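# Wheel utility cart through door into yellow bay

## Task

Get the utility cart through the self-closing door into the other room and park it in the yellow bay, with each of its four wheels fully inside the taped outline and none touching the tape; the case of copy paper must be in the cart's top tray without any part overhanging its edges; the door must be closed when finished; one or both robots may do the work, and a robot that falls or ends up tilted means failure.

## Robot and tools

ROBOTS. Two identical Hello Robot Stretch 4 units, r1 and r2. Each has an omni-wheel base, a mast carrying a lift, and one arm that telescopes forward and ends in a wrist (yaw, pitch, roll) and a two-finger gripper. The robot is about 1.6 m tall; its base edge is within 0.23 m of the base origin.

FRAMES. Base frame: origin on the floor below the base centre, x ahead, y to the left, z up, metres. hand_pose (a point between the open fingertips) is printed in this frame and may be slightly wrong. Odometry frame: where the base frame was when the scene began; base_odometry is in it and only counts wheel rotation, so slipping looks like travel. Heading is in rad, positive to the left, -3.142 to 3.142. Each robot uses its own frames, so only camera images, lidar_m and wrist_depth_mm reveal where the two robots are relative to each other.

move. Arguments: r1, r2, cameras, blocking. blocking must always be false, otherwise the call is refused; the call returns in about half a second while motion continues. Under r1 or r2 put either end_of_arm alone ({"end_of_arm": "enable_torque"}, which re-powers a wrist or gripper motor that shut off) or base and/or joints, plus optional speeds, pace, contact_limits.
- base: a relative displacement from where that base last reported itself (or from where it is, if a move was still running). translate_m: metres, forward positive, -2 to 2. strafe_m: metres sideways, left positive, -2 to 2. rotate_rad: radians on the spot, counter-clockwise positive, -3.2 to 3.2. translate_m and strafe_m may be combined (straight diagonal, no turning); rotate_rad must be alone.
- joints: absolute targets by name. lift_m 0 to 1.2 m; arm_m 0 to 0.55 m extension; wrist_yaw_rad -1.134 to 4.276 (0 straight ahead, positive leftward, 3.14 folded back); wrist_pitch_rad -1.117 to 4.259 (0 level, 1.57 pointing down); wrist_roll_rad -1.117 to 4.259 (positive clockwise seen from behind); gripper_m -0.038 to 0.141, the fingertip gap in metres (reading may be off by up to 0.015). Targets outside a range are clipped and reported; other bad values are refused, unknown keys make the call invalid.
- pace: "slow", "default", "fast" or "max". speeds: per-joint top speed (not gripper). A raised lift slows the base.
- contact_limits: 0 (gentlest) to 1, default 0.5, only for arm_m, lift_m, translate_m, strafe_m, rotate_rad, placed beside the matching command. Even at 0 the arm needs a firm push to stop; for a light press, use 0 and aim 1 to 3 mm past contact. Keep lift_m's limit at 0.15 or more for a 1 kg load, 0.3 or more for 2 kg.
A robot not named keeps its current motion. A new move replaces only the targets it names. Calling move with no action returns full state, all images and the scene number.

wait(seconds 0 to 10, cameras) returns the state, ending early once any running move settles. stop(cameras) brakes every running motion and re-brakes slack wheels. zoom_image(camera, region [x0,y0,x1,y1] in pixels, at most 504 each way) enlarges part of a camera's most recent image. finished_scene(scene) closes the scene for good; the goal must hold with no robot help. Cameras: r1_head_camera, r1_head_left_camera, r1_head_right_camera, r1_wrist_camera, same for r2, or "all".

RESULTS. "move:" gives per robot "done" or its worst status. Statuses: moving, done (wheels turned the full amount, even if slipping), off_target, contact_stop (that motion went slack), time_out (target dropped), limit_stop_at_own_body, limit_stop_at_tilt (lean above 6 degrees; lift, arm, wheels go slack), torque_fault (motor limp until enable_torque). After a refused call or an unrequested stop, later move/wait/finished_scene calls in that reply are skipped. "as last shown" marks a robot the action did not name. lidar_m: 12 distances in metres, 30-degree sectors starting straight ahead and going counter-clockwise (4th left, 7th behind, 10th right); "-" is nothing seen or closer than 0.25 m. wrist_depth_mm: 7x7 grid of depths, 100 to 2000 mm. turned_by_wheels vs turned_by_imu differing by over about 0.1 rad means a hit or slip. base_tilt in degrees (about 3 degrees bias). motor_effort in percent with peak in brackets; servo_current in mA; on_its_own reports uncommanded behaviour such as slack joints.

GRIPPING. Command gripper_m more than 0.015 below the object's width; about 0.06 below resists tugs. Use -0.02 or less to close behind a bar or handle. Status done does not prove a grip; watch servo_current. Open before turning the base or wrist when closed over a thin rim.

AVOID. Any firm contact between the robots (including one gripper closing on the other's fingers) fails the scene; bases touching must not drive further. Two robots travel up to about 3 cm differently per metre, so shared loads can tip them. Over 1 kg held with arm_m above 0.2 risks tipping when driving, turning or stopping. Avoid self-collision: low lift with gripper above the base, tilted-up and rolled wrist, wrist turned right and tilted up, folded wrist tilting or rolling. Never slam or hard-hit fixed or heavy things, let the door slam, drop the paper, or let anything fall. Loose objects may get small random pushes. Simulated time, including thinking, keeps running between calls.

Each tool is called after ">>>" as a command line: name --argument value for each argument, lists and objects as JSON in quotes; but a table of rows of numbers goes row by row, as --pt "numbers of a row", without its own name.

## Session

>>> move --blocking false

Scene clock: 0.00 s.
r1.base_odometry: x=+0.000 y=+0.000 heading=+0.000
r1.turned_by_wheels: +0.000
r1.turned_by_imu: +0.000
r1.base_tilt: forward=-1.6 right=+1.3
r1.lidar_m: 0.96 1.73 2.02 2.40 3.92 1.60 0.85 0.77 0.78 0.89 0.77 0.78
r1.base_status: not commanded
r1.joint_positions: lift_m=+0.124 arm_m=+0.000 wrist_yaw_rad=+3.194 wrist_pitch_rad=+0.002 wrist_roll_rad=+0.000 gripper_m=+0.056
r1.joint_status: not commanded
r1.measured_speeds: all 0
r1.motor_effort: lift_m=+19 arm_m=-4 wheel_0=-2 wheel_1=+1 wheel_2=+0
r1.servo_current: wrist_yaw_rad=59 wrist_pitch_rad=46 wrist_roll_rad=46 gripper_m=39
r1.hand_pose: x=-0.1216 y=+0.0722 z=+0.3019 quat_wxyz=(-0.026, -0.001, +0.000, +1.000) (m; r1's base frame)
r1.wrist_depth_mm: - 135 - - - - - / - 123 135 - - - - / - 121 191 - - - - / 110 136 194 - - - - / 137 - - - 1618 - - / 226 - 190 1098 188 1160 1118 / 224 163 750 798 768 768 759
r2.base_odometry: x=+0.000 y=+0.000 heading=+0.000
r2.turned_by_wheels: +0.000
r2.turned_by_imu: +0.000
r2.base_tilt: forward=-0.6 right=+0.1
r2.lidar_m: 1.29 1.32 1.58 2.33 2.36 2.78 1.41 1.41 2.77 2.39 2.42 1.48
r2.base_status: not commanded
r2.joint_positions: lift_m=+0.200 arm_m=+0.000 wrist_yaw_rad=+3.211 wrist_pitch_rad=+0.001 wrist_roll_rad=+0.000 gripper_m=+0.056
r2.joint_status: not commanded
r2.measured_speeds: all 0
r2.motor_effort: lift_m=+18 arm_m=-4 wheel_0=-1 wheel_1=+1 wheel_2=+1
r2.servo_current: wrist_yaw_rad=46 wrist_pitch_rad=39 wrist_roll_rad=52 gripper_m=52
r2.hand_pose: x=-0.1229 y=+0.0671 z=+0.3779 quat_wxyz=(-0.035, -0.001, +0.000, +0.999) (m; r2's base frame)
r2.wrist_depth_mm: - - 137 - - - - / - - 137 - - - - / - 109 138 - - - - / - 140 175 - - - - / 214 - - - - - - / 213 1281 196 1255 190 1336 1182 / 208 243 866 - - 854 878
pictures: r1_head_camera, r1_head_left_camera, r1_head_right_camera, r1_wrist_camera, r2_head_camera, r2_head_left_camera, r2_head_right_camera, r2_wrist_camera
Images, in order (width x height): r1_head_camera 420x560, r1_head_left_camera 420x672, r1_head_right_camera 420x672, r1_wrist_camera 616x392, r2_head_camera 420x560, r2_head_left_camera 420x672, r2_head_right_camera 420x672, r2_wrist_camera 616x392.

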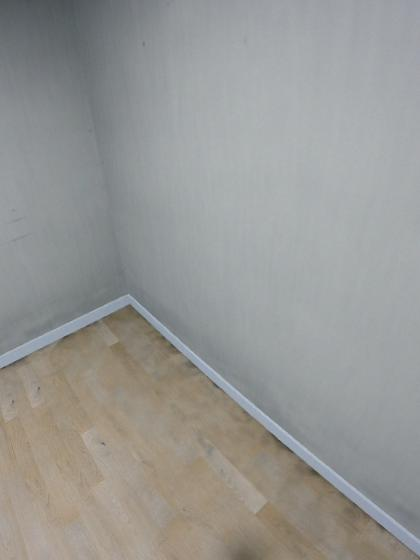

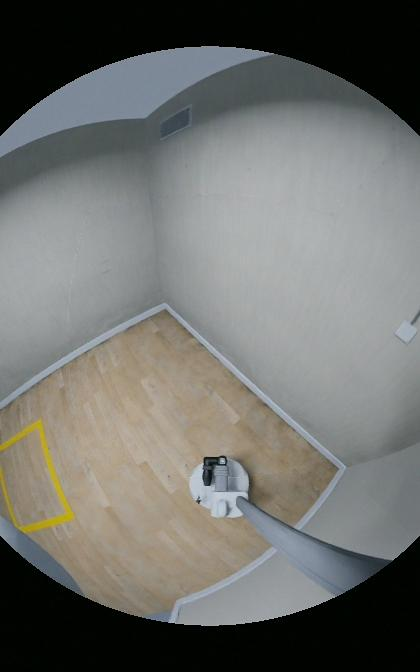

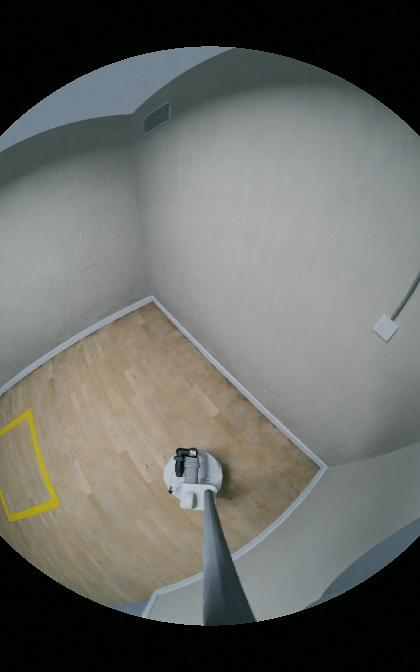

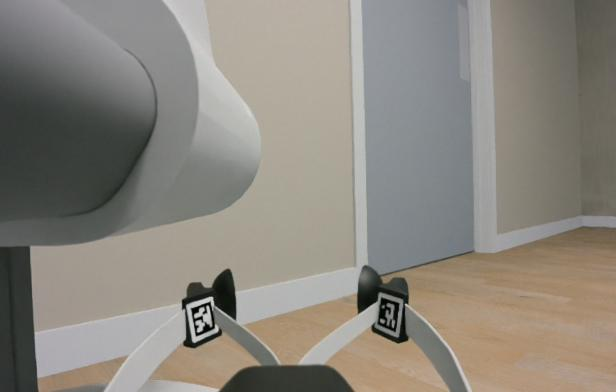

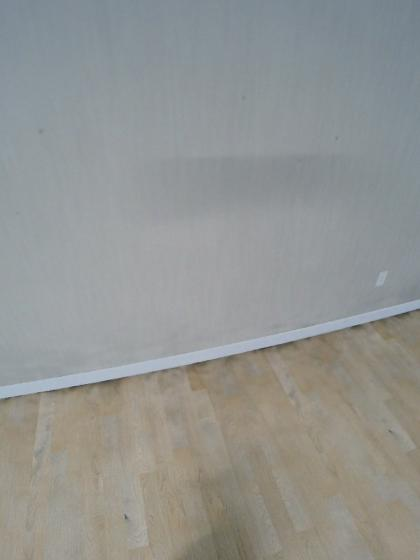

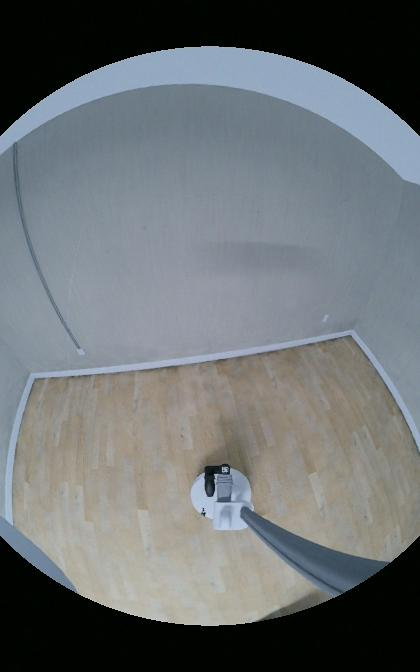

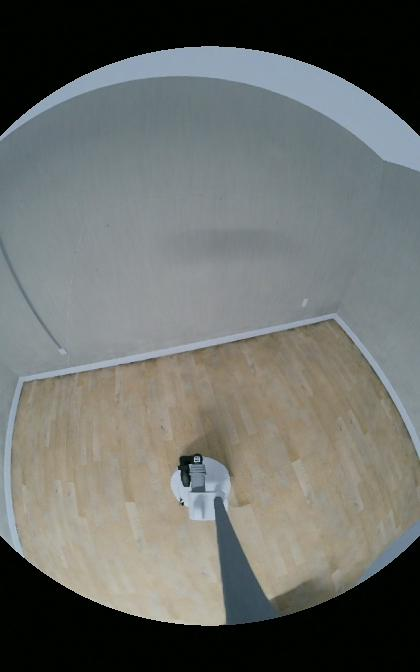

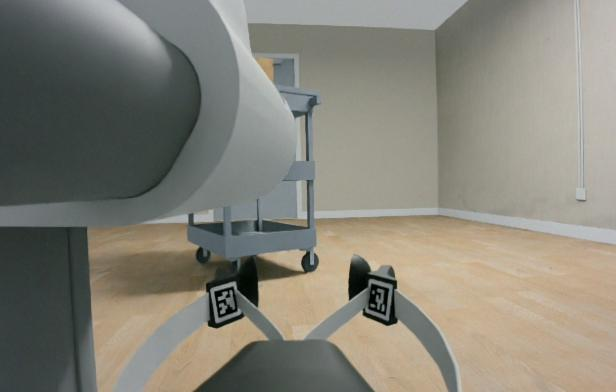

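>>> move --blocking false --r1 '{"base":{"rotate_rad":2.5},"joints":{"lift_m":0.6}}' --r2 '{"base":{"rotate_rad":3.0},"joints":{"lift_m":0.6}}'

>>> wait --seconds 5 --cameras '["r1_head_left_camera","r1_head_camera","r2_head_camera","r2_head_left_camera"]'

Scene clock: 13.63 s.
move: r1 moving; r2 moving
r1.base_odometry: x=+0.000 y=+0.000 heading=+0.253
r1.turned_by_wheels: +0.253
r1.turned_by_imu: +0.253
r1.base_tilt: forward=-1.6 right=+1.3
r1.lidar_m: 1.15 2.01 2.11 2.98 2.65 1.07 0.80 0.74 0.81 0.80 0.72 0.82
r1.base_status: rotate_rad moving
r1.joint_positions: lift_m=+0.162 arm_m=+0.000 wrist_yaw_rad=+3.194 wrist_pitch_rad=+0.002 wrist_roll_rad=+0.000 gripper_m=+0.056
r1.joint_status: lift_m moving
r1.measured_speeds: translate_m=+0.000 strafe_m=+0.000 rotate_rad=+0.974 lift_m=+0.146 arm_m=+0.000 wrist_yaw_rad=+0.000 wrist_pitch_rad=+0.000 wrist_roll_rad=+0.000
r1.motor_effort: lift_m=+24(27) arm_m=-4(4) wheel_0=-7(9) wheel_1=-6(7) wheel_2=-6(7)
r1.servo_current: wrist_yaw_rad=46(59) wrist_pitch_rad=39(52) wrist_roll_rad=33(65) gripper_m=39(46)
r1.hand_pose: x=-0.1216 y=+0.0722 z=+0.3395 quat_wxyz=(-0.026, -0.001, +0.000, +1.000) (m; r1's base frame)
r1.wrist_depth_mm: - 135 - - - - 1808 / - 123 135 - - - 1808 / - 121 192 - - - 1756 / 111 136 195 - - - 1808 / 137 - - - - - 1808 / 216 - 190 - 188 1229 1229 / 224 151 831 153 854 820 878
r2.base_odometry: x=+0.000 y=+0.000 heading=+0.252
r2.turned_by_wheels: +0.252
r2.turned_by_imu: +0.245
r2.base_tilt: forward=-0.7 right=+0.0
r2.lidar_m: 1.29 1.38 1.94 2.33 2.46 3.37 1.44 3.35 2.49 2.40 1.84 1.36
r2.base_status: rotate_rad moving
r2.joint_positions: lift_m=+0.238 arm_m=+0.000 wrist_yaw_rad=+3.211 wrist_pitch_rad=+0.001 wrist_roll_rad=+0.000 gripper_m=+0.056
r2.joint_status: lift_m moving
r2.measured_speeds: translate_m=+0.002 strafe_m=+0.000 rotate_rad=+0.977 lift_m=+0.146 arm_m=+0.000 wrist_yaw_rad=+0.000 wrist_pitch_rad=+0.000 wrist_roll_rad=+0.000
r2.motor_effort: lift_m=+23(25) arm_m=-4(4) wheel_0=-4(9) wheel_1=-10(10) wheel_2=-10(11)
r2.servo_current: wrist_yaw_rad=52(52) wrist_pitch_rad=46(46) wrist_roll_rad=52(65) gripper_m=46(52)
r2.hand_pose: x=-0.1229 y=+0.0671 z=+0.4157 quat_wxyz=(-0.035, -0.001, +0.000, +0.999) (m; r2's base frame)
r2.wrist_depth_mm: - - 137 - - - - / - - 137 1756 - - - / - 110 138 - - - - / - 140 176 - - - - / 215 - - - - - - / 213 1366 196 1430 190 1464 1281 / 210 242 1008 - - 976 946
pictures: none

Scene clock: 15.93 s.
earlier move: r1 moving; r2 done
r1.base_odometry: x=+0.000 y=+0.000 heading=+2.500
r1.turned_by_wheels: +2.247
r1.turned_by_imu: +2.259
r1.base_tilt: forward=-1.6 right=+1.3
r1.lidar_m: 2.06 0.94 0.76 0.74 0.85 0.78 0.75 0.86 1.42 2.03 2.25 3.62
r1.base_status: done
r1.joint_positions: lift_m=+0.600 arm_m=+0.000 wrist_yaw_rad=+3.194 wrist_pitch_rad=+0.002 wrist_roll_rad=+0.000 gripper_m=+0.056
r1.joint_status: lift_m moving
r1.measured_speeds: all 0
r1.motor_effort: lift_m=+27(28) arm_m=-4(4) wheel_0=-2(10) wheel_1=+0(9) wheel_2=+0(8)
r1.servo_current: wrist_yaw_rad=52(65) wrist_pitch_rad=33(52) wrist_roll_rad=33(65) gripper_m=46(52)
r1.hand_pose: x=-0.1216 y=+0.0722 z=+0.7771 quat_wxyz=(-0.026, -0.001, +0.000, +1.000) (m; r1's base frame)
r1.wrist_depth_mm: - 135 - - - - - / - 122 135 - - - - / - 121 190 - - - - / 110 135 194 - - - - / 137 - - - - - - / 216 - 190 - 187 - - / - 141 - 137 - - -
r2.base_odometry: x=+0.000 y=+0.000 heading=+2.999
r2.turned_by_wheels: +2.747
r2.turned_by_imu: +2.674
r2.base_tilt: forward=-0.6 right=+0.0
r2.lidar_m: 1.54 1.37 3.05 2.43 2.40 1.69 1.35 1.30 1.44 2.19 2.34 2.56
r2.base_status: done
r2.joint_positions: lift_m=+0.600 arm_m=+0.000 wrist_yaw_rad=+3.211 wrist_pitch_rad=+0.001 wrist_roll_rad=+0.000 gripper_m=+0.056
r2.joint_status: all done
r2.measured_speeds: all 0
r2.motor_effort: lift_m=+21(26) arm_m=-4(4) wheel_0=-3(10) wheel_1=-2(10) wheel_2=-5(13)
r2.servo_current: wrist_yaw_rad=52(52) wrist_pitch_rad=46(46) wrist_roll_rad=39(65) gripper_m=46(52)
r2.hand_pose: x=-0.1228 y=+0.0671 z=+0.7776 quat_wxyz=(-0.035, -0.001, +0.000, +0.999) (m; r2's base frame)
r2.wrist_depth_mm: - - 137 - - - - / - 107 137 - - - - / - 113 138 234 - - - / - 140 164 - - - - / 216 - - - - - - / 213 - 189 - 188 - - / 211 122 - - - - 1708
wait: 2.30 of 5 s (r2 has come to rest)
pictures: r1_head_camera, r1_head_left_camera, r2_head_camera, r2_head_left_camera
Images, in order (width x height): r1_head_camera 420x560, r1_head_left_camera 420x672, r2_head_camera 420x560, r2_head_left_camera 420x672.

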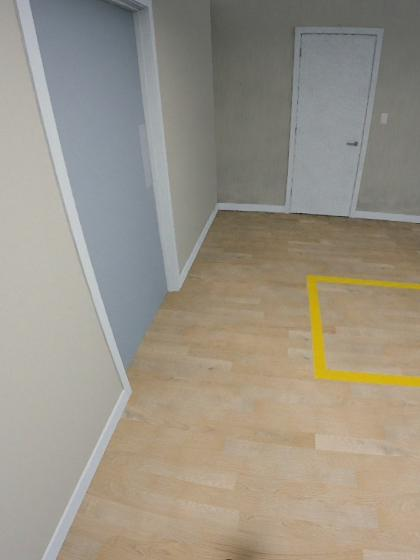

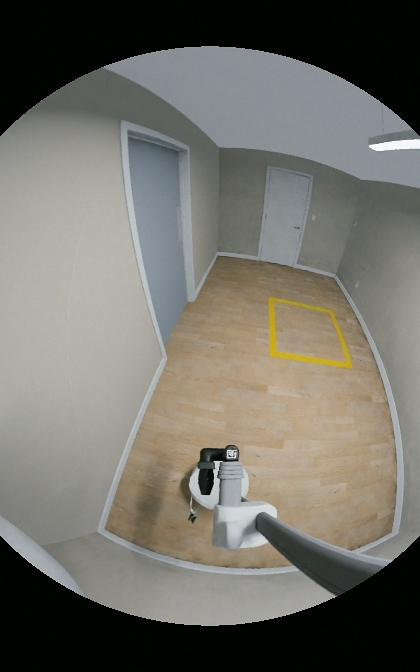

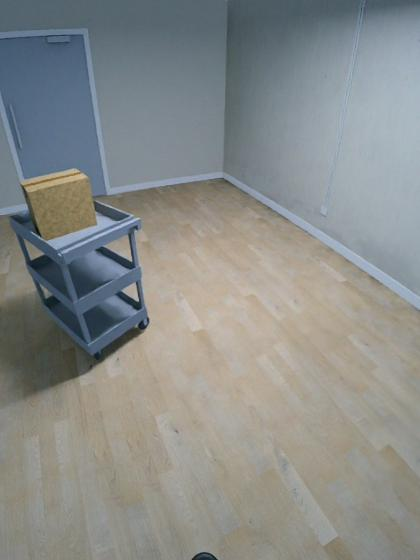

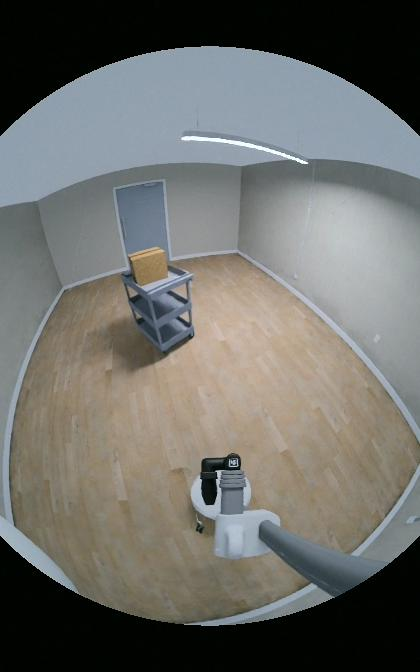

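>>> zoom_image --camera "r2_head_camera" --region '[0, 20, 240, 370]'

>>> zoom_image --camera "r1_head_left_camera" --region '[80, 100, 400, 400]'

Scaled by 1.440 from the camera's 420x560 image, which has a finer 1200x1600 frame.

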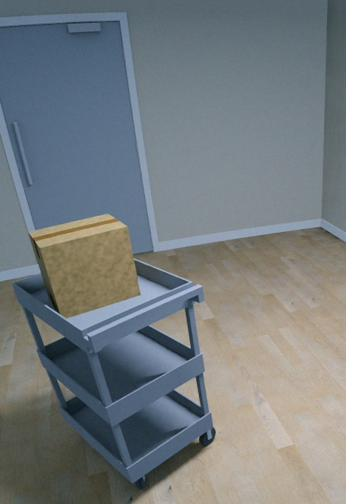

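Scaled by 1.575 from the camera's 420x672 image, which has a finer 600x960 frame.

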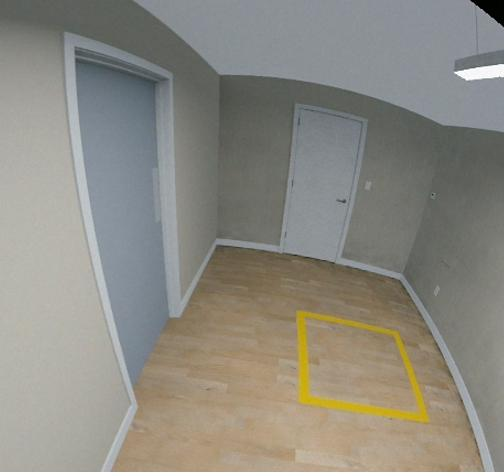

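>>> move --blocking false --r2 '{"base":{"translate_m":0.9,"strafe_m":-0.45},"joints":{"wrist_yaw_rad":0.0}}' --r1 '{"joints":{"wrist_yaw_rad":0.0,"lift_m":0.9}}'

>>> wait --seconds 5 --cameras '["r2_head_camera","r2_head_left_camera"]'

Scene clock: 46.07 s.
earlier move: r1 done
move: r1 moving; r2 moving
r1.base_odometry: x=+0.000 y=+0.000 heading=+2.500
r1.turned_by_wheels: +0.000
r1.turned_by_imu: +0.000
r1.base_tilt: forward=-1.6 right=+1.3
r1.lidar_m: 2.01 0.96 0.75 0.75 0.86 0.78 0.76 0.88 1.43 2.05 2.26 3.54
r1.base_status: not commanded
r1.joint_positions: lift_m=+0.638 arm_m=+0.000 wrist_yaw_rad=+2.607 wrist_pitch_rad=+0.002 wrist_roll_rad=+0.000 gripper_m=+0.056
r1.joint_status: lift_m moving; wrist_yaw_rad moving
r1.measured_speeds: translate_m=+0.000 strafe_m=+0.000 rotate_rad=+0.000 lift_m=+0.146 arm_m=+0.000 wrist_yaw_rad=-1.819 wrist_pitch_rad=+0.000 wrist_roll_rad=+0.000
r1.motor_effort: lift_m=+25(27) arm_m=-4(4) wheel_0=-3(3) wheel_1=+0(0) wheel_2=+0(0)
r1.servo_current: wrist_yaw_rad=124(130) wrist_pitch_rad=39(46) wrist_roll_rad=39(52) gripper_m=46(46)
r1.hand_pose: x=-0.0328 y=+0.2221 z=+0.8152 quat_wxyz=(+0.264, -0.001, +0.000, +0.965) (m; r1's base frame)
r1.wrist_depth_mm: - - - - - - - / - - - - - - - / - - - - - - - / - - - - - - - / - - - - - - - / - - 191 - 187 - - / - 141 - 136 - - -
r2.base_odometry: x=-0.029 y=+0.020 heading=+2.999
r2.turned_by_wheels: +0.000
r2.turned_by_imu: +0.000
r2.base_tilt: forward=-0.7 right=+0.1
r2.lidar_m: 1.53 1.40 3.10 2.43 2.39 1.71 1.35 1.31 1.45 2.23 2.31 2.50
r2.base_status: translate_m moving; strafe_m moving
r2.joint_positions: lift_m=+0.600 arm_m=+0.000 wrist_yaw_rad=+2.650 wrist_pitch_rad=+0.001 wrist_roll_rad=+0.000 gripper_m=+0.056
r2.joint_status: wrist_yaw_rad moving
r2.measured_speeds: translate_m=+0.119 strafe_m=-0.062 rotate_rad=-0.001 lift_m=+0.000 arm_m=+0.000 wrist_yaw_rad=-1.730 wrist_pitch_rad=+0.000 wrist_roll_rad=+0.000
r2.motor_effort: lift_m=+21(21) arm_m=-4(4) wheel_0=+9(12) wheel_1=+3(4) wheel_2=-13(13)
r2.servo_current: wrist_yaw_rad=91(130) wrist_pitch_rad=46(46) wrist_roll_rad=52(59) gripper_m=46(52)
r2.hand_pose: x=-0.0421 y=+0.2131 z=+0.7776 quat_wxyz=(+0.243, -0.001, +0.000, +0.970) (m; r2's base frame)
r2.wrist_depth_mm: - - - - - - - / 197 - - - - - - / 207 - - - - - - / 229 - - - - - - / - - - - - - - / - - 191 - 192 - - / - - - - - 1708 1661
pictures: none

Scene clock: 47.97 s.
earlier move: r1 done; r2 moving
r1.base_odometry: x=+0.000 y=+0.000 heading=+2.500
r1.turned_by_wheels: +0.000
r1.turned_by_imu: +0.000
r1.base_tilt: forward=-1.6 right=+1.3
r1.lidar_m: 2.02 0.93 0.76 0.75 0.85 0.78 0.76 0.88 1.42 2.03 2.26 3.57
r1.base_status: not commanded
r1.joint_positions: lift_m=+0.900 arm_m=+0.000 wrist_yaw_rad=+0.003 wrist_pitch_rad=+0.002 wrist_roll_rad=+0.000 gripper_m=+0.056
r1.joint_status: all done
r1.measured_speeds: all 0
r1.motor_effort: lift_m=+24(28) arm_m=-3(4) wheel_0=-3(4) wheel_1=+0(0) wheel_2=+0(0)
r1.servo_current: wrist_yaw_rad=52(130) wrist_pitch_rad=33(52) wrist_roll_rad=33(72) gripper_m=39(52)
r1.hand_pose: x=+0.4595 y=-0.0867 z=+1.0772 quat_wxyz=(+1.000, +0.000, +0.001, +0.001) (m; r1's base frame)
r1.wrist_depth_mm: - - - - - - - / - - - - - - - / - - - - - - - / - - - - - - - / - - - - - - - / - - 193 - 188 - - / - 140 - 154 - - -
r2.base_odometry: x=-0.460 y=+0.319 heading=+2.999
r2.turned_by_wheels: +0.000
r2.turned_by_imu: +0.001
r2.base_tilt: forward=-0.6 right=+0.1
r2.lidar_m: 3.20 1.14 1.11 2.84 2.78 2.15 1.68 1.67 1.82 1.94 1.92 2.08
r2.base_status: translate_m moving; strafe_m moving
r2.joint_positions: lift_m=+0.600 arm_m=+0.000 wrist_yaw_rad=+0.003 wrist_pitch_rad=+0.001 wrist_roll_rad=+0.000 gripper_m=+0.056
r2.joint_status: wrist_yaw_rad moving
r2.measured_speeds: translate_m=+0.268 strafe_m=-0.135 rotate_rad=+0.000 lift_m=+0.000 arm_m=+0.000 wrist_yaw_rad=+0.000 wrist_pitch_rad=+0.000 wrist_roll_rad=+0.000
r2.motor_effort: lift_m=+21(21) arm_m=-4(4) wheel_0=+8(12) wheel_1=+4(7) wheel_2=-8(13)
r2.servo_current: wrist_yaw_rad=33(130) wrist_pitch_rad=46(46) wrist_roll_rad=39(59) gripper_m=52(59)
r2.hand_pose: x=+0.4596 y=-0.0866 z=+0.7776 quat_wxyz=(+1.000, +0.000, +0.001, +0.001) (m; r2's base frame)
r2.wrist_depth_mm: - - - - - - - / - - - - - - - / - - - - - - - / - - - - - - - / - - - - - - - / 1060 - 196 - 193 - - / 1366 1618 1808 - - 1661 1576
wait: 1.90 of 5 s (r1 has come to rest)
pictures: r2_head_camera, r2_head_left_camera
Images, in order (width x height): r2_head_camera 420x560, r2_head_left_camera 420x672.

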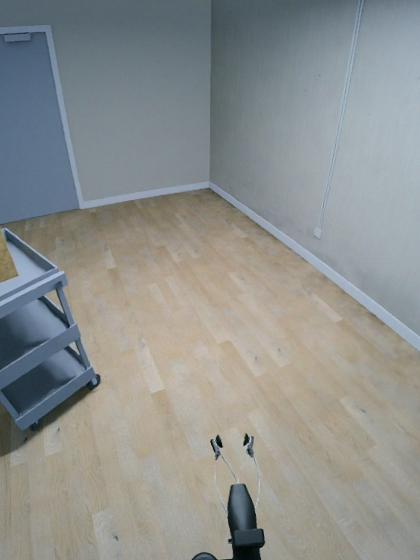

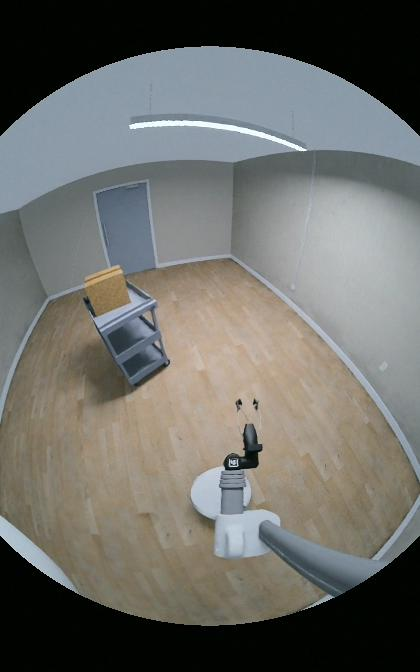

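>>> wait --seconds 3 --cameras '["r2_head_camera","r2_head_left_camera"]'

>>> zoom_image --camera "r2_head_left_camera" --region '[10, 200, 230, 420]'

Scene clock: 54.57 s.
earlier move: r2 done
r1.base_odometry: x=+0.000 y=+0.000 heading=+2.500
r1.turned_by_wheels: +0.000
r1.turned_by_imu: +0.000
r1.base_tilt: forward=-1.6 right=+1.3
r1.lidar_m: 2.05 0.94 0.75 0.75 0.82 0.78 0.75 0.87 1.42 2.03 2.26 3.58
r1.base_status: not commanded
r1.joint_positions: lift_m=+0.900 arm_m=+0.000 wrist_yaw_rad=+0.003 wrist_pitch_rad=+0.002 wrist_roll_rad=+0.000 gripper_m=+0.056
r1.joint_status: all done
r1.measured_speeds: all 0
r1.motor_effort: lift_m=+24(28) arm_m=+3(4) wheel_0=-2(4) wheel_1=+0(1) wheel_2=-1(1)
r1.servo_current: wrist_yaw_rad=39(130) wrist_pitch_rad=46(52) wrist_roll_rad=59(72) gripper_m=39(52)
r1.hand_pose: x=+0.4595 y=-0.0867 z=+1.0772 quat_wxyz=(+1.000, +0.000, +0.001, +0.001) (m; r1's base frame)
r1.wrist_depth_mm: - - - - - - - / - - - - - - - / - - - - - - - / - - - - - - - / - - - - - - - / - - 191 - 187 - - / - 140 - 154 - - -
r2.base_odometry: x=-0.827 y=+0.573 heading=+2.999
r2.turned_by_wheels: +0.000
r2.turned_by_imu: +0.001
r2.base_tilt: forward=-0.7 right=+0.1
r2.lidar_m: 2.67 3.83 1.00 3.20 3.15 2.50 2.02 1.97 2.03 1.60 1.56 1.74
r2.base_status: done
r2.joint_positions: lift_m=+0.600 arm_m=+0.000 wrist_yaw_rad=+0.003 wrist_pitch_rad=+0.001 wrist_roll_rad=+0.000 gripper_m=+0.056
r2.joint_status: all done
r2.measured_speeds: all 0
r2.motor_effort: lift_m=+21(21) arm_m=-4(4) wheel_0=+1(12) wheel_1=+5(7) wheel_2=-4(13)
r2.servo_current: wrist_yaw_rad=46(130) wrist_pitch_rad=39(46) wrist_roll_rad=39(59) gripper_m=46(59)
r2.hand_pose: x=+0.4596 y=-0.0866 z=+0.7776 quat_wxyz=(+1.000, +0.000, +0.001, +0.001) (m; r2's base frame)
r2.wrist_depth_mm: - - - - - - - / - - - - - - - / - - - - - - - / - - - - - - - / - - - - - - - / - - 196 - 192 - - / 1708 1618 1756 - - 1618 -
wait: 0.00 of 3 s (r2 has come to rest)
pictures: r2_head_camera, r2_head_left_camera
Images, in order (width x height): r2_head_camera 420x560, r2_head_left_camera 420x672.

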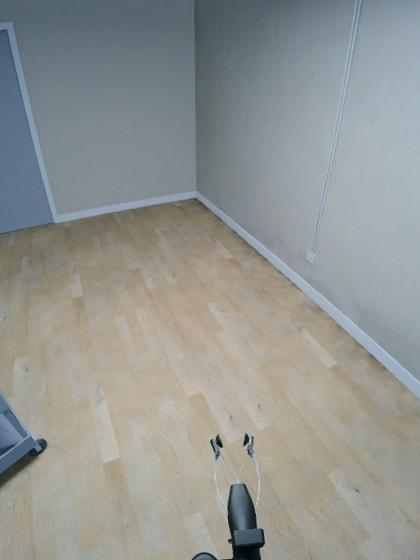

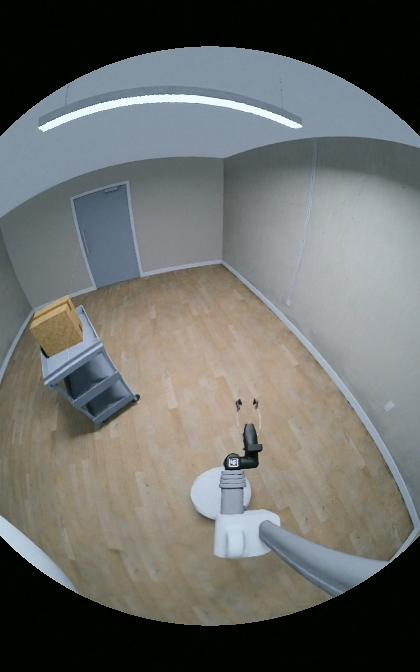

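Scaled by 2.291 from the camera's 420x672 image, which has a finer 600x960 frame.

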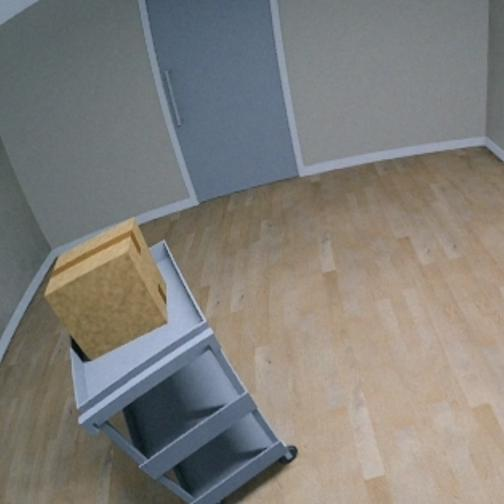

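>>> move --blocking false --r2 '{"base":{"translate_m":1.5},"joints":{"lift_m":0.85,"gripper_m":0.12}}'

>>> wait --seconds 8 --cameras '[]'

>>> move --blocking false --r2 '{"base":{"rotate_rad":0.33}}'

>>> wait --seconds 3 --cameras '["r2_head_camera","r2_head_left_camera"]'

Scene clock: 77.93 s.
move: r2 moving
r1: as last shown
r1.lidar_m: 2.03 0.93 0.76 0.74 0.85 0.78 0.76 0.88 1.41 2.04 2.26 3.58
r1.motor_effort: lift_m=+24(24) arm_m=+4(4) wheel_0=-3(3) wheel_1=+0(0) wheel_2=+0(0)
r1.servo_current: wrist_yaw_rad=59(65) wrist_pitch_rad=46(46) wrist_roll_rad=39(52) gripper_m=39(46)
r1.wrist_depth_mm: - - - - - - - / - - - - - - - / - - - - - - - / - - - - - - - / - - - - - - - / - - 191 - 187 - - / - 141 - 153 - - -
r2.base_odometry: x=-0.858 y=+0.578 heading=+3.000
r2.turned_by_wheels: +0.000
r2.turned_by_imu: +0.001
r2.base_tilt: forward=-0.6 right=+0.1
r2.lidar_m: 2.62 3.80 0.99 3.23 3.14 2.55 2.05 1.97 2.03 1.59 1.58 1.70
r2.base_status: translate_m moving
r2.joint_positions: lift_m=+0.638 arm_m=+0.000 wrist_yaw_rad=+0.003 wrist_pitch_rad=+0.001 wrist_roll_rad=+0.000 gripper_m=+0.075
r2.joint_status: lift_m moving; gripper_m moving
r2.measured_speeds: translate_m=+0.123 strafe_m=+0.001 rotate_rad=+0.001 lift_m=+0.146 arm_m=+0.000 wrist_yaw_rad=+0.000 wrist_pitch_rad=+0.000 wrist_roll_rad=+0.000
r2.motor_effort: lift_m=+22(24) arm_m=-4(4) wheel_0=+4(11) wheel_1=+7(9) wheel_2=-11(13)
r2.servo_current: wrist_yaw_rad=39(52) wrist_pitch_rad=39(46) wrist_roll_rad=52(52) gripper_m=91(91)
r2.hand_pose: x=+0.4596 y=-0.0866 z=+0.8156 quat_wxyz=(+1.000, +0.000, +0.001, +0.001) (m; r2's base frame)
r2.wrist_depth_mm: - - - - - - - / - - - - - - - / - - - - - - - / - - - - - - - / - - - - - - - / - - 189 - 191 - - / 1808 1661 1808 - 1756 1576 -
pictures: none

Scene clock: 83.93 s.
earlier move: r2 done
r1.base_odometry: x=+0.000 y=+0.000 heading=+2.500
r1.turned_by_wheels: +0.000
r1.turned_by_imu: +0.000
r1.base_tilt: forward=-1.6 right=+1.3
r1.lidar_m: 2.04 0.94 0.75 0.73 0.84 0.76 0.77 0.88 1.43 2.02 2.24 3.62
r1.base_status: not commanded
r1.joint_positions: lift_m=+0.900 arm_m=+0.000 wrist_yaw_rad=+0.003 wrist_pitch_rad=+0.002 wrist_roll_rad=+0.000 gripper_m=+0.056
r1.joint_status: not commanded
r1.measured_speeds: all 0
r1.motor_effort: lift_m=+24(24) arm_m=+4(4) wheel_0=-3(4) wheel_1=+0(1) wheel_2=+0(1)
r1.servo_current: wrist_yaw_rad=13(72) wrist_pitch_rad=39(52) wrist_roll_rad=33(65) gripper_m=46(52)
r1.hand_pose: x=+0.4595 y=-0.0867 z=+1.0772 quat_wxyz=(+1.000, +0.000, +0.001, +0.001) (m; r1's base frame)
r1.wrist_depth_mm: - - - - - - - / - - - - - - - / - - - - - - - / - - - - - - - / - - - - - - - / - - 192 - 187 - - / - 141 - 153 - - -
r2.base_odometry: x=-2.312 y=+0.785 heading=+3.000
r2.turned_by_wheels: +0.000
r2.turned_by_imu: +0.003
r2.base_tilt: forward=-0.7 right=+0.1
r2.lidar_m: 1.71 2.44 2.64 3.78 1.07 1.06 3.41 2.69 1.30 1.01 1.01 1.11
r2.base_status: done
r2.joint_positions: lift_m=+0.850 arm_m=+0.000 wrist_yaw_rad=+0.003 wrist_pitch_rad=+0.001 wrist_roll_rad=+0.000 gripper_m=+0.120
r2.joint_status: all done
r2.measured_speeds: all 0
r2.motor_effort: lift_m=+21(24) arm_m=-4(4) wheel_0=+3(11) wheel_1=+3(9) wheel_2=-2(14)
r2.servo_current: wrist_yaw_rad=46(59) wrist_pitch_rad=39(52) wrist_roll_rad=33(59) gripper_m=52(124)
r2.hand_pose: x=+0.4596 y=-0.0866 z=+1.0276 quat_wxyz=(+1.000, +0.000, +0.001, +0.001) (m; r2's base frame)
r2.wrist_depth_mm: - - - - - - - / - - - - - - - / - - - - - - - / - - - - - - - / - - - - - - - / - - 201 - 186 - - / - - - - - - -
wait: 6.00 of 8 s (r2 has come to rest)
pictures: none
No camera images: "cameras" was empty.

Scene clock: 84.43 s.
move: r2 moving
r1: as last shown
r1.lidar_m: 2.04 0.95 0.75 0.74 0.83 0.78 0.76 0.85 1.40 2.02 2.25 3.57
r1.motor_effort: lift_m=+24(24) arm_m=+4(4) wheel_0=-3(3) wheel_1=+0(0) wheel_2=+0(0)
r1.servo_current: wrist_yaw_rad=46(72) wrist_pitch_rad=46(46) wrist_roll_rad=46(59) gripper_m=39(46)
r1.wrist_depth_mm: - - - - - - - / - - - - - - - / - - - - - - - / - - - - - - - / - - - - - - - / - - 192 - 187 - - / - 141 - 154 - - -
r2.base_odometry: x=-2.312 y=+0.786 heading=-3.050
r2.turned_by_wheels: +0.234
r2.turned_by_imu: +0.228
r2.base_tilt: forward=-0.7 right=+0.1
r2.lidar_m: 2.44 2.48 2.98 1.16 1.08 3.74 3.36 1.75 1.13 1.02 1.03 1.28
r2.base_status: rotate_rad moving
r2.joint_positions: lift_m=+0.850 arm_m=+0.000 wrist_yaw_rad=+0.003 wrist_pitch_rad=+0.001 wrist_roll_rad=+0.000 gripper_m=+0.120
r2.joint_status: not commanded
r2.measured_speeds: translate_m=+0.001 strafe_m=-0.002 rotate_rad=+0.659 lift_m=+0.000 arm_m=+0.000 wrist_yaw_rad=+0.000 wrist_pitch_rad=+0.000 wrist_roll_rad=+0.000
r2.motor_effort: lift_m=+21(21) arm_m=-4(4) wheel_0=-2(8) wheel_1=-5(9) wheel_2=-6(11)
r2.servo_current: wrist_yaw_rad=33(59) wrist_pitch_rad=46(46) wrist_roll_rad=46(52) gripper_m=52(52)
r2.hand_pose: x=+0.4595 y=-0.0867 z=+1.0276 quat_wxyz=(+1.000, +0.000, +0.001, +0.001) (m; r2's base frame)
r2.wrist_depth_mm: - - - - - - - / - - - - - - - / - - - - - - - / - - - - - - - / - - - - - - - / - - 202 - 196 - - / - - - - - - -
pictures: none

Scene clock: 85.03 s.
earlier move: r2 done
r1.base_odometry: x=+0.000 y=+0.000 heading=+2.500
r1.turned_by_wheels: +0.000
r1.turned_by_imu: +0.000
r1.base_tilt: forward=-1.6 right=+1.3
r1.lidar_m: 2.01 0.94 0.74 0.74 0.85 0.75 0.76 0.89 1.40 2.03 2.24 3.56
r1.base_status: not commanded
r1.joint_positions: lift_m=+0.900 arm_m=+0.000 wrist_yaw_rad=+0.003 wrist_pitch_rad=+0.002 wrist_roll_rad=+0.000 gripper_m=+0.056
r1.joint_status: not commanded
r1.measured_speeds: all 0
r1.motor_effort: lift_m=+24(24) arm_m=+3(4) wheel_0=-3(3) wheel_1=+0(0) wheel_2=+0(0)
r1.servo_current: wrist_yaw_rad=33(72) wrist_pitch_rad=39(46) wrist_roll_rad=46(65) gripper_m=39(46)
r1.hand_pose: x=+0.4595 y=-0.0867 z=+1.0772 quat_wxyz=(+1.000, +0.000, +0.001, +0.001) (m; r1's base frame)
r1.wrist_depth_mm: - - - - - - - / - - - - - - - / - - - - - - - / - - - - - - - / - - - - - - - / - - 191 - 187 - - / - 141 - 153 - - -
r2.base_odometry: x=-2.312 y=+0.786 heading=-2.954
r2.turned_by_wheels: +0.095
r2.turned_by_imu: +0.093
r2.base_tilt: forward=-0.7 right=+0.0
r2.lidar_m: 2.43 2.53 3.28 1.11 1.08 3.57 3.38 1.58 1.08 1.02 1.07 1.38
r2.base_status: done
r2.joint_positions: lift_m=+0.850 arm_m=+0.000 wrist_yaw_rad=+0.003 wrist_pitch_rad=+0.001 wrist_roll_rad=+0.000 gripper_m=+0.120
r2.joint_status: not commanded
r2.measured_speeds: all 0
r2.motor_effort: lift_m=+21(21) arm_m=-4(4) wheel_0=-5(8) wheel_1=-3(9) wheel_2=-6(11)
r2.servo_current: wrist_yaw_rad=52(59) wrist_pitch_rad=46(46) wrist_roll_rad=46(59) gripper_m=46(52)
r2.hand_pose: x=+0.4595 y=-0.0867 z=+1.0276 quat_wxyz=(+1.000, +0.000, +0.001, +0.001) (m; r2's base frame)
r2.wrist_depth_mm: - - - - - - - / - - - - - - - / - - - - - - - / - - - - - - - / - - - - - - - / - - 201 - 199 - - / - - - - - 1983 -
wait: 0.60 of 3 s (r2 has come to rest)
pictures: r2_head_camera, r2_head_left_camera
Images, in order (width x height): r2_head_camera 420x560, r2_head_left_camera 420x672.

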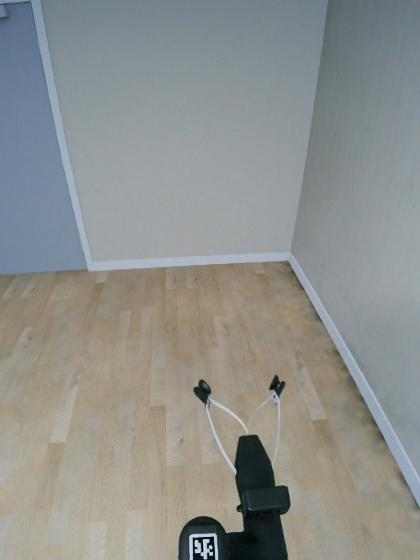

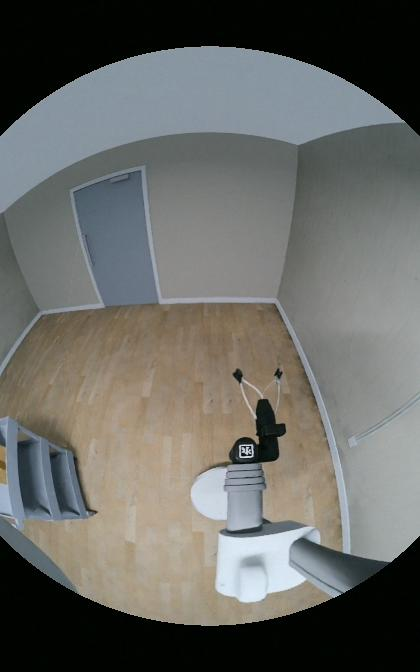

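>>> move --blocking false --r2 '{"base":{"translate_m":1.45,"strafe_m":1.15}}'

>>> wait --seconds 9 --cameras '[]'

>>> move --blocking false --r2 '{"base":{"rotate_rad":0.55}}'

>>> wait --seconds 3 --cameras '["r2_head_camera","r2_head_left_camera","r2_wrist_camera"]'

Scene clock: 95.00 s.
move: r2 moving
r1: as last shown
r1.lidar_m: 2.04 0.95 0.76 0.74 0.83 0.77 0.76 0.87 1.40 2.03 2.23 3.56
r1.motor_effort: lift_m=+24(24) arm_m=+3(4) wheel_0=-3(3) wheel_1=+0(1) wheel_2=+0(0)
r1.servo_current: wrist_yaw_rad=46(65) wrist_pitch_rad=33(46) wrist_roll_rad=46(65) gripper_m=39(39)
r1.wrist_depth_mm: - - - - - - - / - - - - - - - / - - - - - - - / - - - - - - - / - - - - - - - / - - 193 - 187 - - / - 140 - 154 - - -
r2.base_odometry: x=-2.334 y=+0.760 heading=-2.955
r2.turned_by_wheels: +0.000
r2.turned_by_imu: +0.000
r2.base_tilt: forward=-0.6 right=+0.1
r2.lidar_m: 2.41 2.45 3.24 1.12 1.04 3.53 3.43 1.59 1.12 1.03 1.08 1.43
r2.base_status: translate_m moving; strafe_m moving
r2.joint_positions: lift_m=+0.850 arm_m=+0.000 wrist_yaw_rad=+0.002 wrist_pitch_rad=+0.001 wrist_roll_rad=+0.000 gripper_m=+0.120
r2.joint_status: not commanded
r2.measured_speeds: translate_m=+0.103 strafe_m=+0.081 rotate_rad=+0.000 lift_m=+0.000 arm_m=+0.000 wrist_yaw_rad=+0.000 wrist_pitch_rad=+0.000 wrist_roll_rad=+0.000
r2.motor_effort: lift_m=+21(21) arm_m=-4(4) wheel_0=-7(11) wheel_1=+11(11) wheel_2=-10(12)
r2.servo_current: wrist_yaw_rad=46(52) wrist_pitch_rad=46(46) wrist_roll_rad=46(52) gripper_m=52(52)
r2.hand_pose: x=+0.4595 y=-0.0867 z=+1.0276 quat_wxyz=(+1.000, +0.000, +0.001, +0.001) (m; r2's base frame)
r2.wrist_depth_mm: - - - - - - - / - - - - - - - / - - - - - - - / - - - - - - - / - - - - - - - / - - 202 - 199 - - / - - - - - 1983 -
pictures: none

Scene clock: 102.07 s.
earlier move: r2 done
r1.base_odometry: x=+0.000 y=+0.000 heading=+2.500
r1.turned_by_wheels: +0.000
r1.turned_by_imu: +0.000
r1.base_tilt: forward=-1.6 right=+1.3
r1.lidar_m: 2.04 0.92 0.76 0.73 0.85 0.78 0.77 0.87 1.39 2.02 2.27 3.57
r1.base_status: not commanded
r1.joint_positions: lift_m=+0.900 arm_m=+0.000 wrist_yaw_rad=+0.003 wrist_pitch_rad=+0.002 wrist_roll_rad=+0.000 gripper_m=+0.056
r1.joint_status: not commanded
r1.measured_speeds: all 0
r1.motor_effort: lift_m=+24(24) arm_m=+4(4) wheel_0=-2(3) wheel_1=+0(1) wheel_2=+0(1)
r1.servo_current: wrist_yaw_rad=52(72) wrist_pitch_rad=46(52) wrist_roll_rad=39(72) gripper_m=46(52)
r1.hand_pose: x=+0.4595 y=-0.0867 z=+1.0772 quat_wxyz=(+1.000, +0.000, +0.001, +0.001) (m; r1's base frame)
r1.wrist_depth_mm: - - - - - - - / - - - - - - - / - - - - - - - / - - - - - - - / - - - - - - - / - - 193 - 187 - - / - 141 - 153 - - -
r2.base_odometry: x=-3.523 y=-0.613 heading=-2.955
r2.turned_by_wheels: +0.000
r2.turned_by_imu: +0.004
r2.base_tilt: forward=-0.7 right=+0.1
r2.lidar_m: 0.94 0.96 1.26 2.67 2.74 1.61 1.38 3.16 2.19 2.08 1.43 1.03
r2.base_status: done
r2.joint_positions: lift_m=+0.850 arm_m=+0.000 wrist_yaw_rad=+0.002 wrist_pitch_rad=+0.001 wrist_roll_rad=+0.000 gripper_m=+0.120
r2.joint_status: not commanded
r2.measured_speeds: all 0
r2.motor_effort: lift_m=+21(21) arm_m=-4(4) wheel_0=-3(11) wheel_1=+2(12) wheel_2=-4(12)
r2.servo_current: wrist_yaw_rad=46(65) wrist_pitch_rad=39(52) wrist_roll_rad=52(65) gripper_m=52(59)
r2.hand_pose: x=+0.4595 y=-0.0867 z=+1.0276 quat_wxyz=(+1.000, +0.000, +0.001, +0.001) (m; r2's base frame)
r2.wrist_depth_mm: - - - - - - - / - - - - - - - / - - - - - - - / - - - - - - - / - - - - - - - / - 186 190 - 185 - - / - - - - - - -
wait: 7.07 of 9 s (r2 has come to rest)
pictures: none
No camera images: "cameras" was empty.

Scene clock: 102.57 s.
move: r2 moving
r1: as last shown
r1.lidar_m: 1.98 0.96 0.76 0.74 0.81 0.79 0.77 0.88 1.41 2.03 2.24 3.58
r1.motor_effort: lift_m=+24(24) arm_m=+4(4) wheel_0=-3(3) wheel_1=+0(0) wheel_2=+0(0)
r1.servo_current: wrist_yaw_rad=52(65) wrist_pitch_rad=39(46) wrist_roll_rad=59(59) gripper_m=52(52)
r2.base_odometry: x=-3.523 y=-0.614 heading=-2.702
r2.turned_by_wheels: +0.252
r2.turned_by_imu: +0.245
r2.base_tilt: forward=-0.7 right=+0.1
r2.lidar_m: 0.93 1.05 1.76 2.67 2.98 1.37 1.60 2.53 2.09 2.07 1.17 0.96
r2.base_status: rotate_rad moving
r2.joint_positions: lift_m=+0.850 arm_m=+0.000 wrist_yaw_rad=+0.002 wrist_pitch_rad=+0.001 wrist_roll_rad=+0.000 gripper_m=+0.120
r2.joint_status: not commanded
r2.measured_speeds: translate_m=+0.000 strafe_m=-0.001 rotate_rad=+0.974 lift_m=+0.000 arm_m=+0.000 wrist_yaw_rad=+0.000 wrist_pitch_rad=+0.000 wrist_roll_rad=+0.000
r2.motor_effort: lift_m=+21(21) arm_m=-4(4) wheel_0=-5(9) wheel_1=-9(10) wheel_2=-10(12)
r2.servo_current: wrist_yaw_rad=39(52) wrist_pitch_rad=39(46) wrist_roll_rad=46(52) gripper_m=59(59)
r2.hand_pose: x=+0.4595 y=-0.0867 z=+1.0276 quat_wxyz=(+1.000, +0.000, +0.001, +0.001) (m; r2's base frame)
r2.wrist_depth_mm: - - - - - - - / - - - - - - - / - - - - - - - / - - - - - - - / - - - - - - - / 820 185 189 - 185 - - / - - - - - - -
pictures: none

Scene clock: 103.40 s.
earlier move: r2 done
r1.base_odometry: x=+0.000 y=+0.000 heading=+2.500
r1.turned_by_wheels: +0.000
r1.turned_by_imu: +0.000
r1.base_tilt: forward=-1.6 right=+1.3
r1.lidar_m: 2.01 0.93 0.76 0.73 0.87 0.76 0.77 0.87 1.39 2.03 2.26 3.59
r1.base_status: not commanded
r1.joint_positions: lift_m=+0.900 arm_m=+0.000 wrist_yaw_rad=+0.003 wrist_pitch_rad=+0.002 wrist_roll_rad=+0.000 gripper_m=+0.056
r1.joint_status: not commanded
r1.measured_speeds: all 0
r1.motor_effort: lift_m=+24(24) arm_m=+3(4) wheel_0=-3(3) wheel_1=+0(0) wheel_2=+0(0)
r1.servo_current: wrist_yaw_rad=59(65) wrist_pitch_rad=39(46) wrist_roll_rad=46(59) gripper_m=39(52)
r1.hand_pose: x=+0.4595 y=-0.0867 z=+1.0772 quat_wxyz=(+1.000, +0.000, +0.001, +0.001) (m; r1's base frame)
r1.wrist_depth_mm: - - - - - - - / - - - - - - - / - - - - - - - / - - - - - - - / - - - - - - - / - - 191 - 187 - - / - 140 - 153 - - -
r2.base_odometry: x=-3.523 y=-0.613 heading=-2.406
r2.turned_by_wheels: +0.297
r2.turned_by_imu: +0.289
r2.base_tilt: forward=-0.6 right=+0.1
r2.lidar_m: 0.97 1.30 2.65 2.73 1.53 1.37 3.07 2.21 2.05 1.42 0.99 0.94
r2.base_status: done
r2.joint_positions: lift_m=+0.850 arm_m=+0.000 wrist_yaw_rad=+0.002 wrist_pitch_rad=+0.001 wrist_roll_rad=+0.000 gripper_m=+0.120
r2.joint_status: not commanded
r2.measured_speeds: all 0
r2.motor_effort: lift_m=+21(21) arm_m=-4(4) wheel_0=-4(9) wheel_1=-2(10) wheel_2=-6(12)
r2.servo_current: wrist_yaw_rad=46(59) wrist_pitch_rad=52(52) wrist_roll_rad=39(59) gripper_m=52(59)
r2.hand_pose: x=+0.4595 y=-0.0867 z=+1.0276 quat_wxyz=(+1.000, +0.000, +0.001, +0.001) (m; r2's base frame)
r2.wrist_depth_mm: - - - - - - - / - - - - - - - / - - - - - - - / - - - - - - - / - - - - - - - / - 186 190 - 185 - - / - - - - - - -
wait: 0.83 of 3 s (r2 has come to rest)
pictures: r2_head_camera, r2_head_left_camera, r2_wrist_camera
Images, in order (width x height): r2_head_camera 420x560, r2_head_left_camera 420x672, r2_wrist_camera 616x392.

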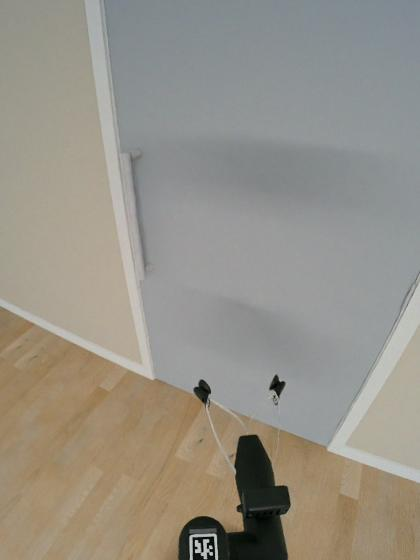

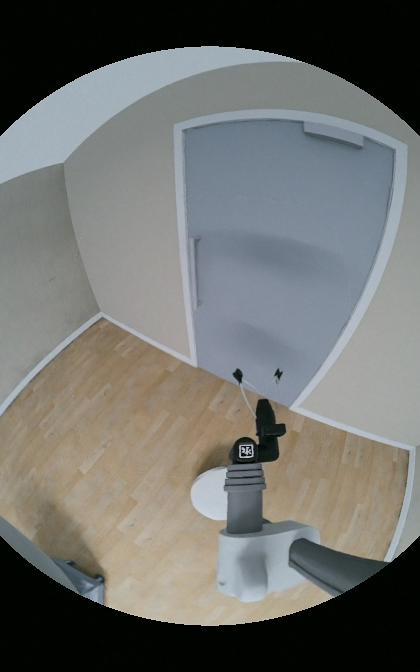

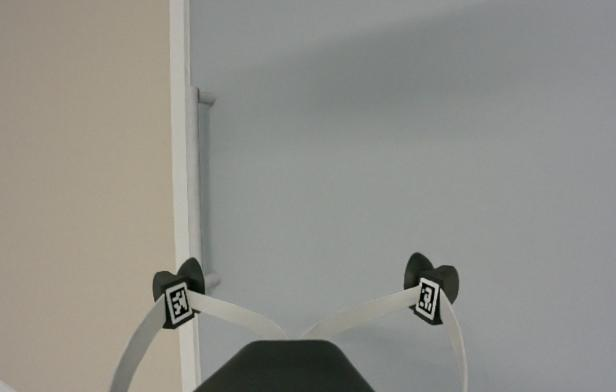

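>>> move --blocking false --r2 '{"base":{"strafe_m":0.18,"translate_m":0.05},"pace":"slow"}'

>>> wait --seconds 4 --cameras '["r2_wrist_camera"]'

Scene clock: 108.57 s.
move: r2 moving
r1: as last shown
r1.lidar_m: 2.02 0.96 0.76 0.74 0.83 0.78 0.77 0.86 1.42 2.04 2.25 3.59
r1.servo_current: wrist_yaw_rad=46(65) wrist_pitch_rad=39(46) wrist_roll_rad=33(72) gripper_m=39(46)
r2.base_odometry: x=-3.517 y=-0.625 heading=-2.406
r2.turned_by_wheels: +0.000
r2.turned_by_imu: +0.000
r2.base_tilt: forward=-0.7 right=+0.1
r2.lidar_m: 0.99 1.30 2.65 2.73 1.55 1.39 3.15 2.19 2.08 1.43 0.98 0.93
r2.base_status: translate_m moving; strafe_m moving
r2.joint_positions: lift_m=+0.850 arm_m=+0.000 wrist_yaw_rad=+0.002 wrist_pitch_rad=+0.001 wrist_roll_rad=+0.000 gripper_m=+0.120
r2.joint_status: not commanded
r2.measured_speeds: translate_m=+0.014 strafe_m=+0.048 rotate_rad=+0.002 lift_m=+0.000 arm_m=+0.000 wrist_yaw_rad=+0.000 wrist_pitch_rad=+0.000 wrist_roll_rad=+0.000
r2.motor_effort: lift_m=+21(21) arm_m=-4(4) wheel_0=-8(9) wheel_1=+7(8) wheel_2=-6(10)
r2.servo_current: wrist_yaw_rad=46(52) wrist_pitch_rad=39(46) wrist_roll_rad=52(52) gripper_m=52(52)
r2.hand_pose: x=+0.4595 y=-0.0867 z=+1.0276 quat_wxyz=(+1.000, +0.000, +0.001, +0.001) (m; r2's base frame)
r2.wrist_depth_mm: - - - - - - - / - - - - - - - / - - - - - - - / - - - - - - - / - - - - - - - / - 186 190 - 185 - - / - - - - - - -
pictures: none

Scene clock: 111.20 s.
earlier move: r2 done
r1.base_odometry: x=+0.000 y=+0.000 heading=+2.500
r1.turned_by_wheels: +0.000
r1.turned_by_imu: +0.000
r1.base_tilt: forward=-1.6 right=+1.3
r1.lidar_m: 2.04 0.94 0.76 0.73 0.84 0.76 0.76 0.87 1.41 2.03 2.26 3.56
r1.base_status: not commanded
r1.joint_positions: lift_m=+0.900 arm_m=+0.000 wrist_yaw_rad=+0.003 wrist_pitch_rad=+0.002 wrist_roll_rad=+0.000 gripper_m=+0.056
r1.joint_status: not commanded
r1.measured_speeds: all 0
r1.motor_effort: lift_m=+24(24) arm_m=+3(4) wheel_0=-2(4) wheel_1=+0(1) wheel_2=+0(0)
r1.servo_current: wrist_yaw_rad=39(78) wrist_pitch_rad=39(46) wrist_roll_rad=39(72) gripper_m=46(46)
r1.hand_pose: x=+0.4595 y=-0.0867 z=+1.0772 quat_wxyz=(+1.000, +0.000, +0.001, +0.001) (m; r1's base frame)
r1.wrist_depth_mm: - - - - - - - / - - - - - - - / - - - - - - - / - - - - - - - / - - - - - - - / - - 193 - 187 - - / - 140 - 154 - - -
r2.base_odometry: x=-3.439 y=-0.780 heading=-2.406
r2.turned_by_wheels: +0.000
r2.turned_by_imu: +0.001
r2.base_tilt: forward=-0.6 right=+0.1
r2.lidar_m: 1.01 1.34 2.49 2.57 3.41 1.31 3.40 2.35 2.24 1.44 1.05 0.96
r2.base_status: done
r2.joint_positions: lift_m=+0.850 arm_m=+0.000 wrist_yaw_rad=+0.002 wrist_pitch_rad=+0.001 wrist_roll_rad=+0.000 gripper_m=+0.120
r2.joint_status: not commanded
r2.measured_speeds: all 0
r2.motor_effort: lift_m=+21(21) arm_m=-4(4) wheel_0=-5(11) wheel_1=+4(9) wheel_2=-5(10)
r2.servo_current: wrist_yaw_rad=46(59) wrist_pitch_rad=33(46) wrist_roll_rad=39(59) gripper_m=46(59)
r2.hand_pose: x=+0.4595 y=-0.0867 z=+1.0276 quat_wxyz=(+1.000, +0.000, +0.001, +0.001) (m; r2's base frame)
r2.wrist_depth_mm: - - - - - - - / - - - - - - - / - - - - - - - / - - - - - - - / - - - - - - - / - 186 196 163 186 - - / - - - - - - -
wait: 2.63 of 4 s (r2 has come to rest)
pictures: r2_wrist_camera
Images, in order (width x height): r2_wrist_camera 616x392.

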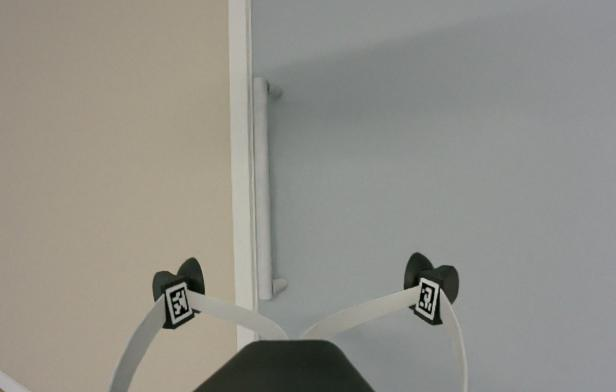

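>>> move --blocking false --r2 '{"base":{"strafe_m":0.095,"translate_m":0.38},"pace":"slow","contact_limits":{"translate_m":0.2}}'

>>> wait --seconds 6 --cameras '["r2_wrist_camera"]'

Scene clock: 117.03 s.
move: r2 moving
r1: as last shown
r1.lidar_m: 2.02 0.94 0.76 0.75 0.87 0.78 0.76 0.86 1.43 2.03 2.25 3.57
r1.motor_effort: lift_m=+24(24) arm_m=+4(4) wheel_0=-2(3) wheel_1=+0(0) wheel_2=+0(0)
r1.servo_current: wrist_yaw_rad=46(59) wrist_pitch_rad=39(46) wrist_roll_rad=46(52) gripper_m=39(46)
r1.wrist_depth_mm: - - - - - - - / - - - - - - - / - - - - - - - / - - - - - - - / - - - - - - - / - - 192 - 188 - - / - 141 - 153 - - -
r2.base_odometry: x=-3.446 y=-0.791 heading=-2.406
r2.turned_by_wheels: +0.000
r2.turned_by_imu: +0.001
r2.base_tilt: forward=-0.7 right=+0.1
r2.lidar_m: 0.98 1.35 2.46 2.55 3.43 1.35 3.43 2.38 2.27 1.46 1.01 0.95
r2.base_status: translate_m moving; strafe_m moving
r2.joint_positions: lift_m=+0.850 arm_m=+0.000 wrist_yaw_rad=+0.002 wrist_pitch_rad=+0.001 wrist_roll_rad=+0.000 gripper_m=+0.120
r2.joint_status: not commanded
r2.measured_speeds: translate_m=+0.048 strafe_m=+0.013 rotate_rad=-0.002 lift_m=+0.000 arm_m=+0.000 wrist_yaw_rad=+0.000 wrist_pitch_rad=+0.000 wrist_roll_rad=+0.000
r2.motor_effort: lift_m=+21(21) arm_m=-4(4) wheel_0=+6(8) wheel_1=+8(9) wheel_2=-8(10)
r2.servo_current: wrist_yaw_rad=39(59) wrist_pitch_rad=39(46) wrist_roll_rad=52(52) gripper_m=46(59)
r2.contact_limits: translate_m 0.2
r2.hand_pose: x=+0.4595 y=-0.0867 z=+1.0276 quat_wxyz=(+1.000, +0.000, +0.001, +0.001) (m; r2's base frame)
r2.wrist_depth_mm: - - - - - - - / - - - - - - - / - - - - - - - / - - - - - - - / - - - - - - - / - 185 196 163 185 - - / - - - - - - -
pictures: none

Scene clock: 121.70 s.
earlier move: r2 done
r1.base_odometry: x=+0.000 y=+0.000 heading=+2.500
r1.turned_by_wheels: +0.000
r1.turned_by_imu: +0.000
r1.base_tilt: forward=-1.6 right=+1.3
r1.lidar_m: 2.02 0.93 0.74 0.75 0.87 0.78 0.76 0.85 1.42 2.03 2.26 3.58
r1.base_status: not commanded
r1.joint_positions: lift_m=+0.900 arm_m=+0.000 wrist_yaw_rad=+0.003 wrist_pitch_rad=+0.002 wrist_roll_rad=+0.000 gripper_m=+0.056
r1.joint_status: not commanded
r1.measured_speeds: all 0
r1.motor_effort: lift_m=+24(24) arm_m=+4(4) wheel_0=-3(3) wheel_1=+0(0) wheel_2=+0(0)
r1.servo_current: wrist_yaw_rad=59(72) wrist_pitch_rad=39(52) wrist_roll_rad=46(72) gripper_m=46(52)
r1.hand_pose: x=+0.4595 y=-0.0867 z=+1.0772 quat_wxyz=(+1.000, +0.000, +0.001, +0.001) (m; r1's base frame)
r1.wrist_depth_mm: - - - - - - - / - - - - - - - / - - - - - - - / - - - - - - - / - - - - - - - / - - 192 - 188 - - / - 140 - 153 - - -
r2.base_odometry: x=-3.657 y=-1.105 heading=-2.406
r2.turned_by_wheels: +0.000
r2.turned_by_imu: +0.001
r2.base_tilt: forward=-0.7 right=+0.1
r2.lidar_m: 0.67 0.98 2.19 2.30 3.10 1.64 3.72 2.64 2.53 1.03 0.74 0.69
r2.base_status: done
r2.joint_positions: lift_m=+0.850 arm_m=+0.000 wrist_yaw_rad=+0.002 wrist_pitch_rad=+0.001 wrist_roll_rad=+0.000 gripper_m=+0.120
r2.joint_status: not commanded
r2.measured_speeds: all 0
r2.motor_effort: lift_m=+21(21) arm_m=-4(4) wheel_0=+4(10) wheel_1=+4(9) wheel_2=-6(10)
r2.servo_current: wrist_yaw_rad=59(72) wrist_pitch_rad=46(52) wrist_roll_rad=59(59) gripper_m=46(65)
r2.contact_limits: translate_m 0.2
r2.hand_pose: x=+0.4595 y=-0.0867 z=+1.0276 quat_wxyz=(+1.000, +0.000, +0.001, +0.001) (m; r2's base frame)
r2.wrist_depth_mm: - - 554 449 - 394 366 / - - 554 449 - 397 375 / - - 559 449 - 397 377 / - - 564 452 - 399 377 / - - 564 455 - 402 379 / - 186 198 455 185 394 382 / - - - - - - 384
wait: 4.67 of 6 s (r2 has come to rest)
pictures: r2_wrist_camera
Images, in order (width x height): r2_wrist_camera 616x392.

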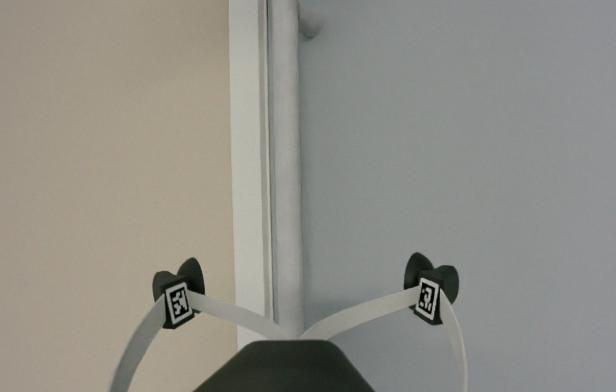

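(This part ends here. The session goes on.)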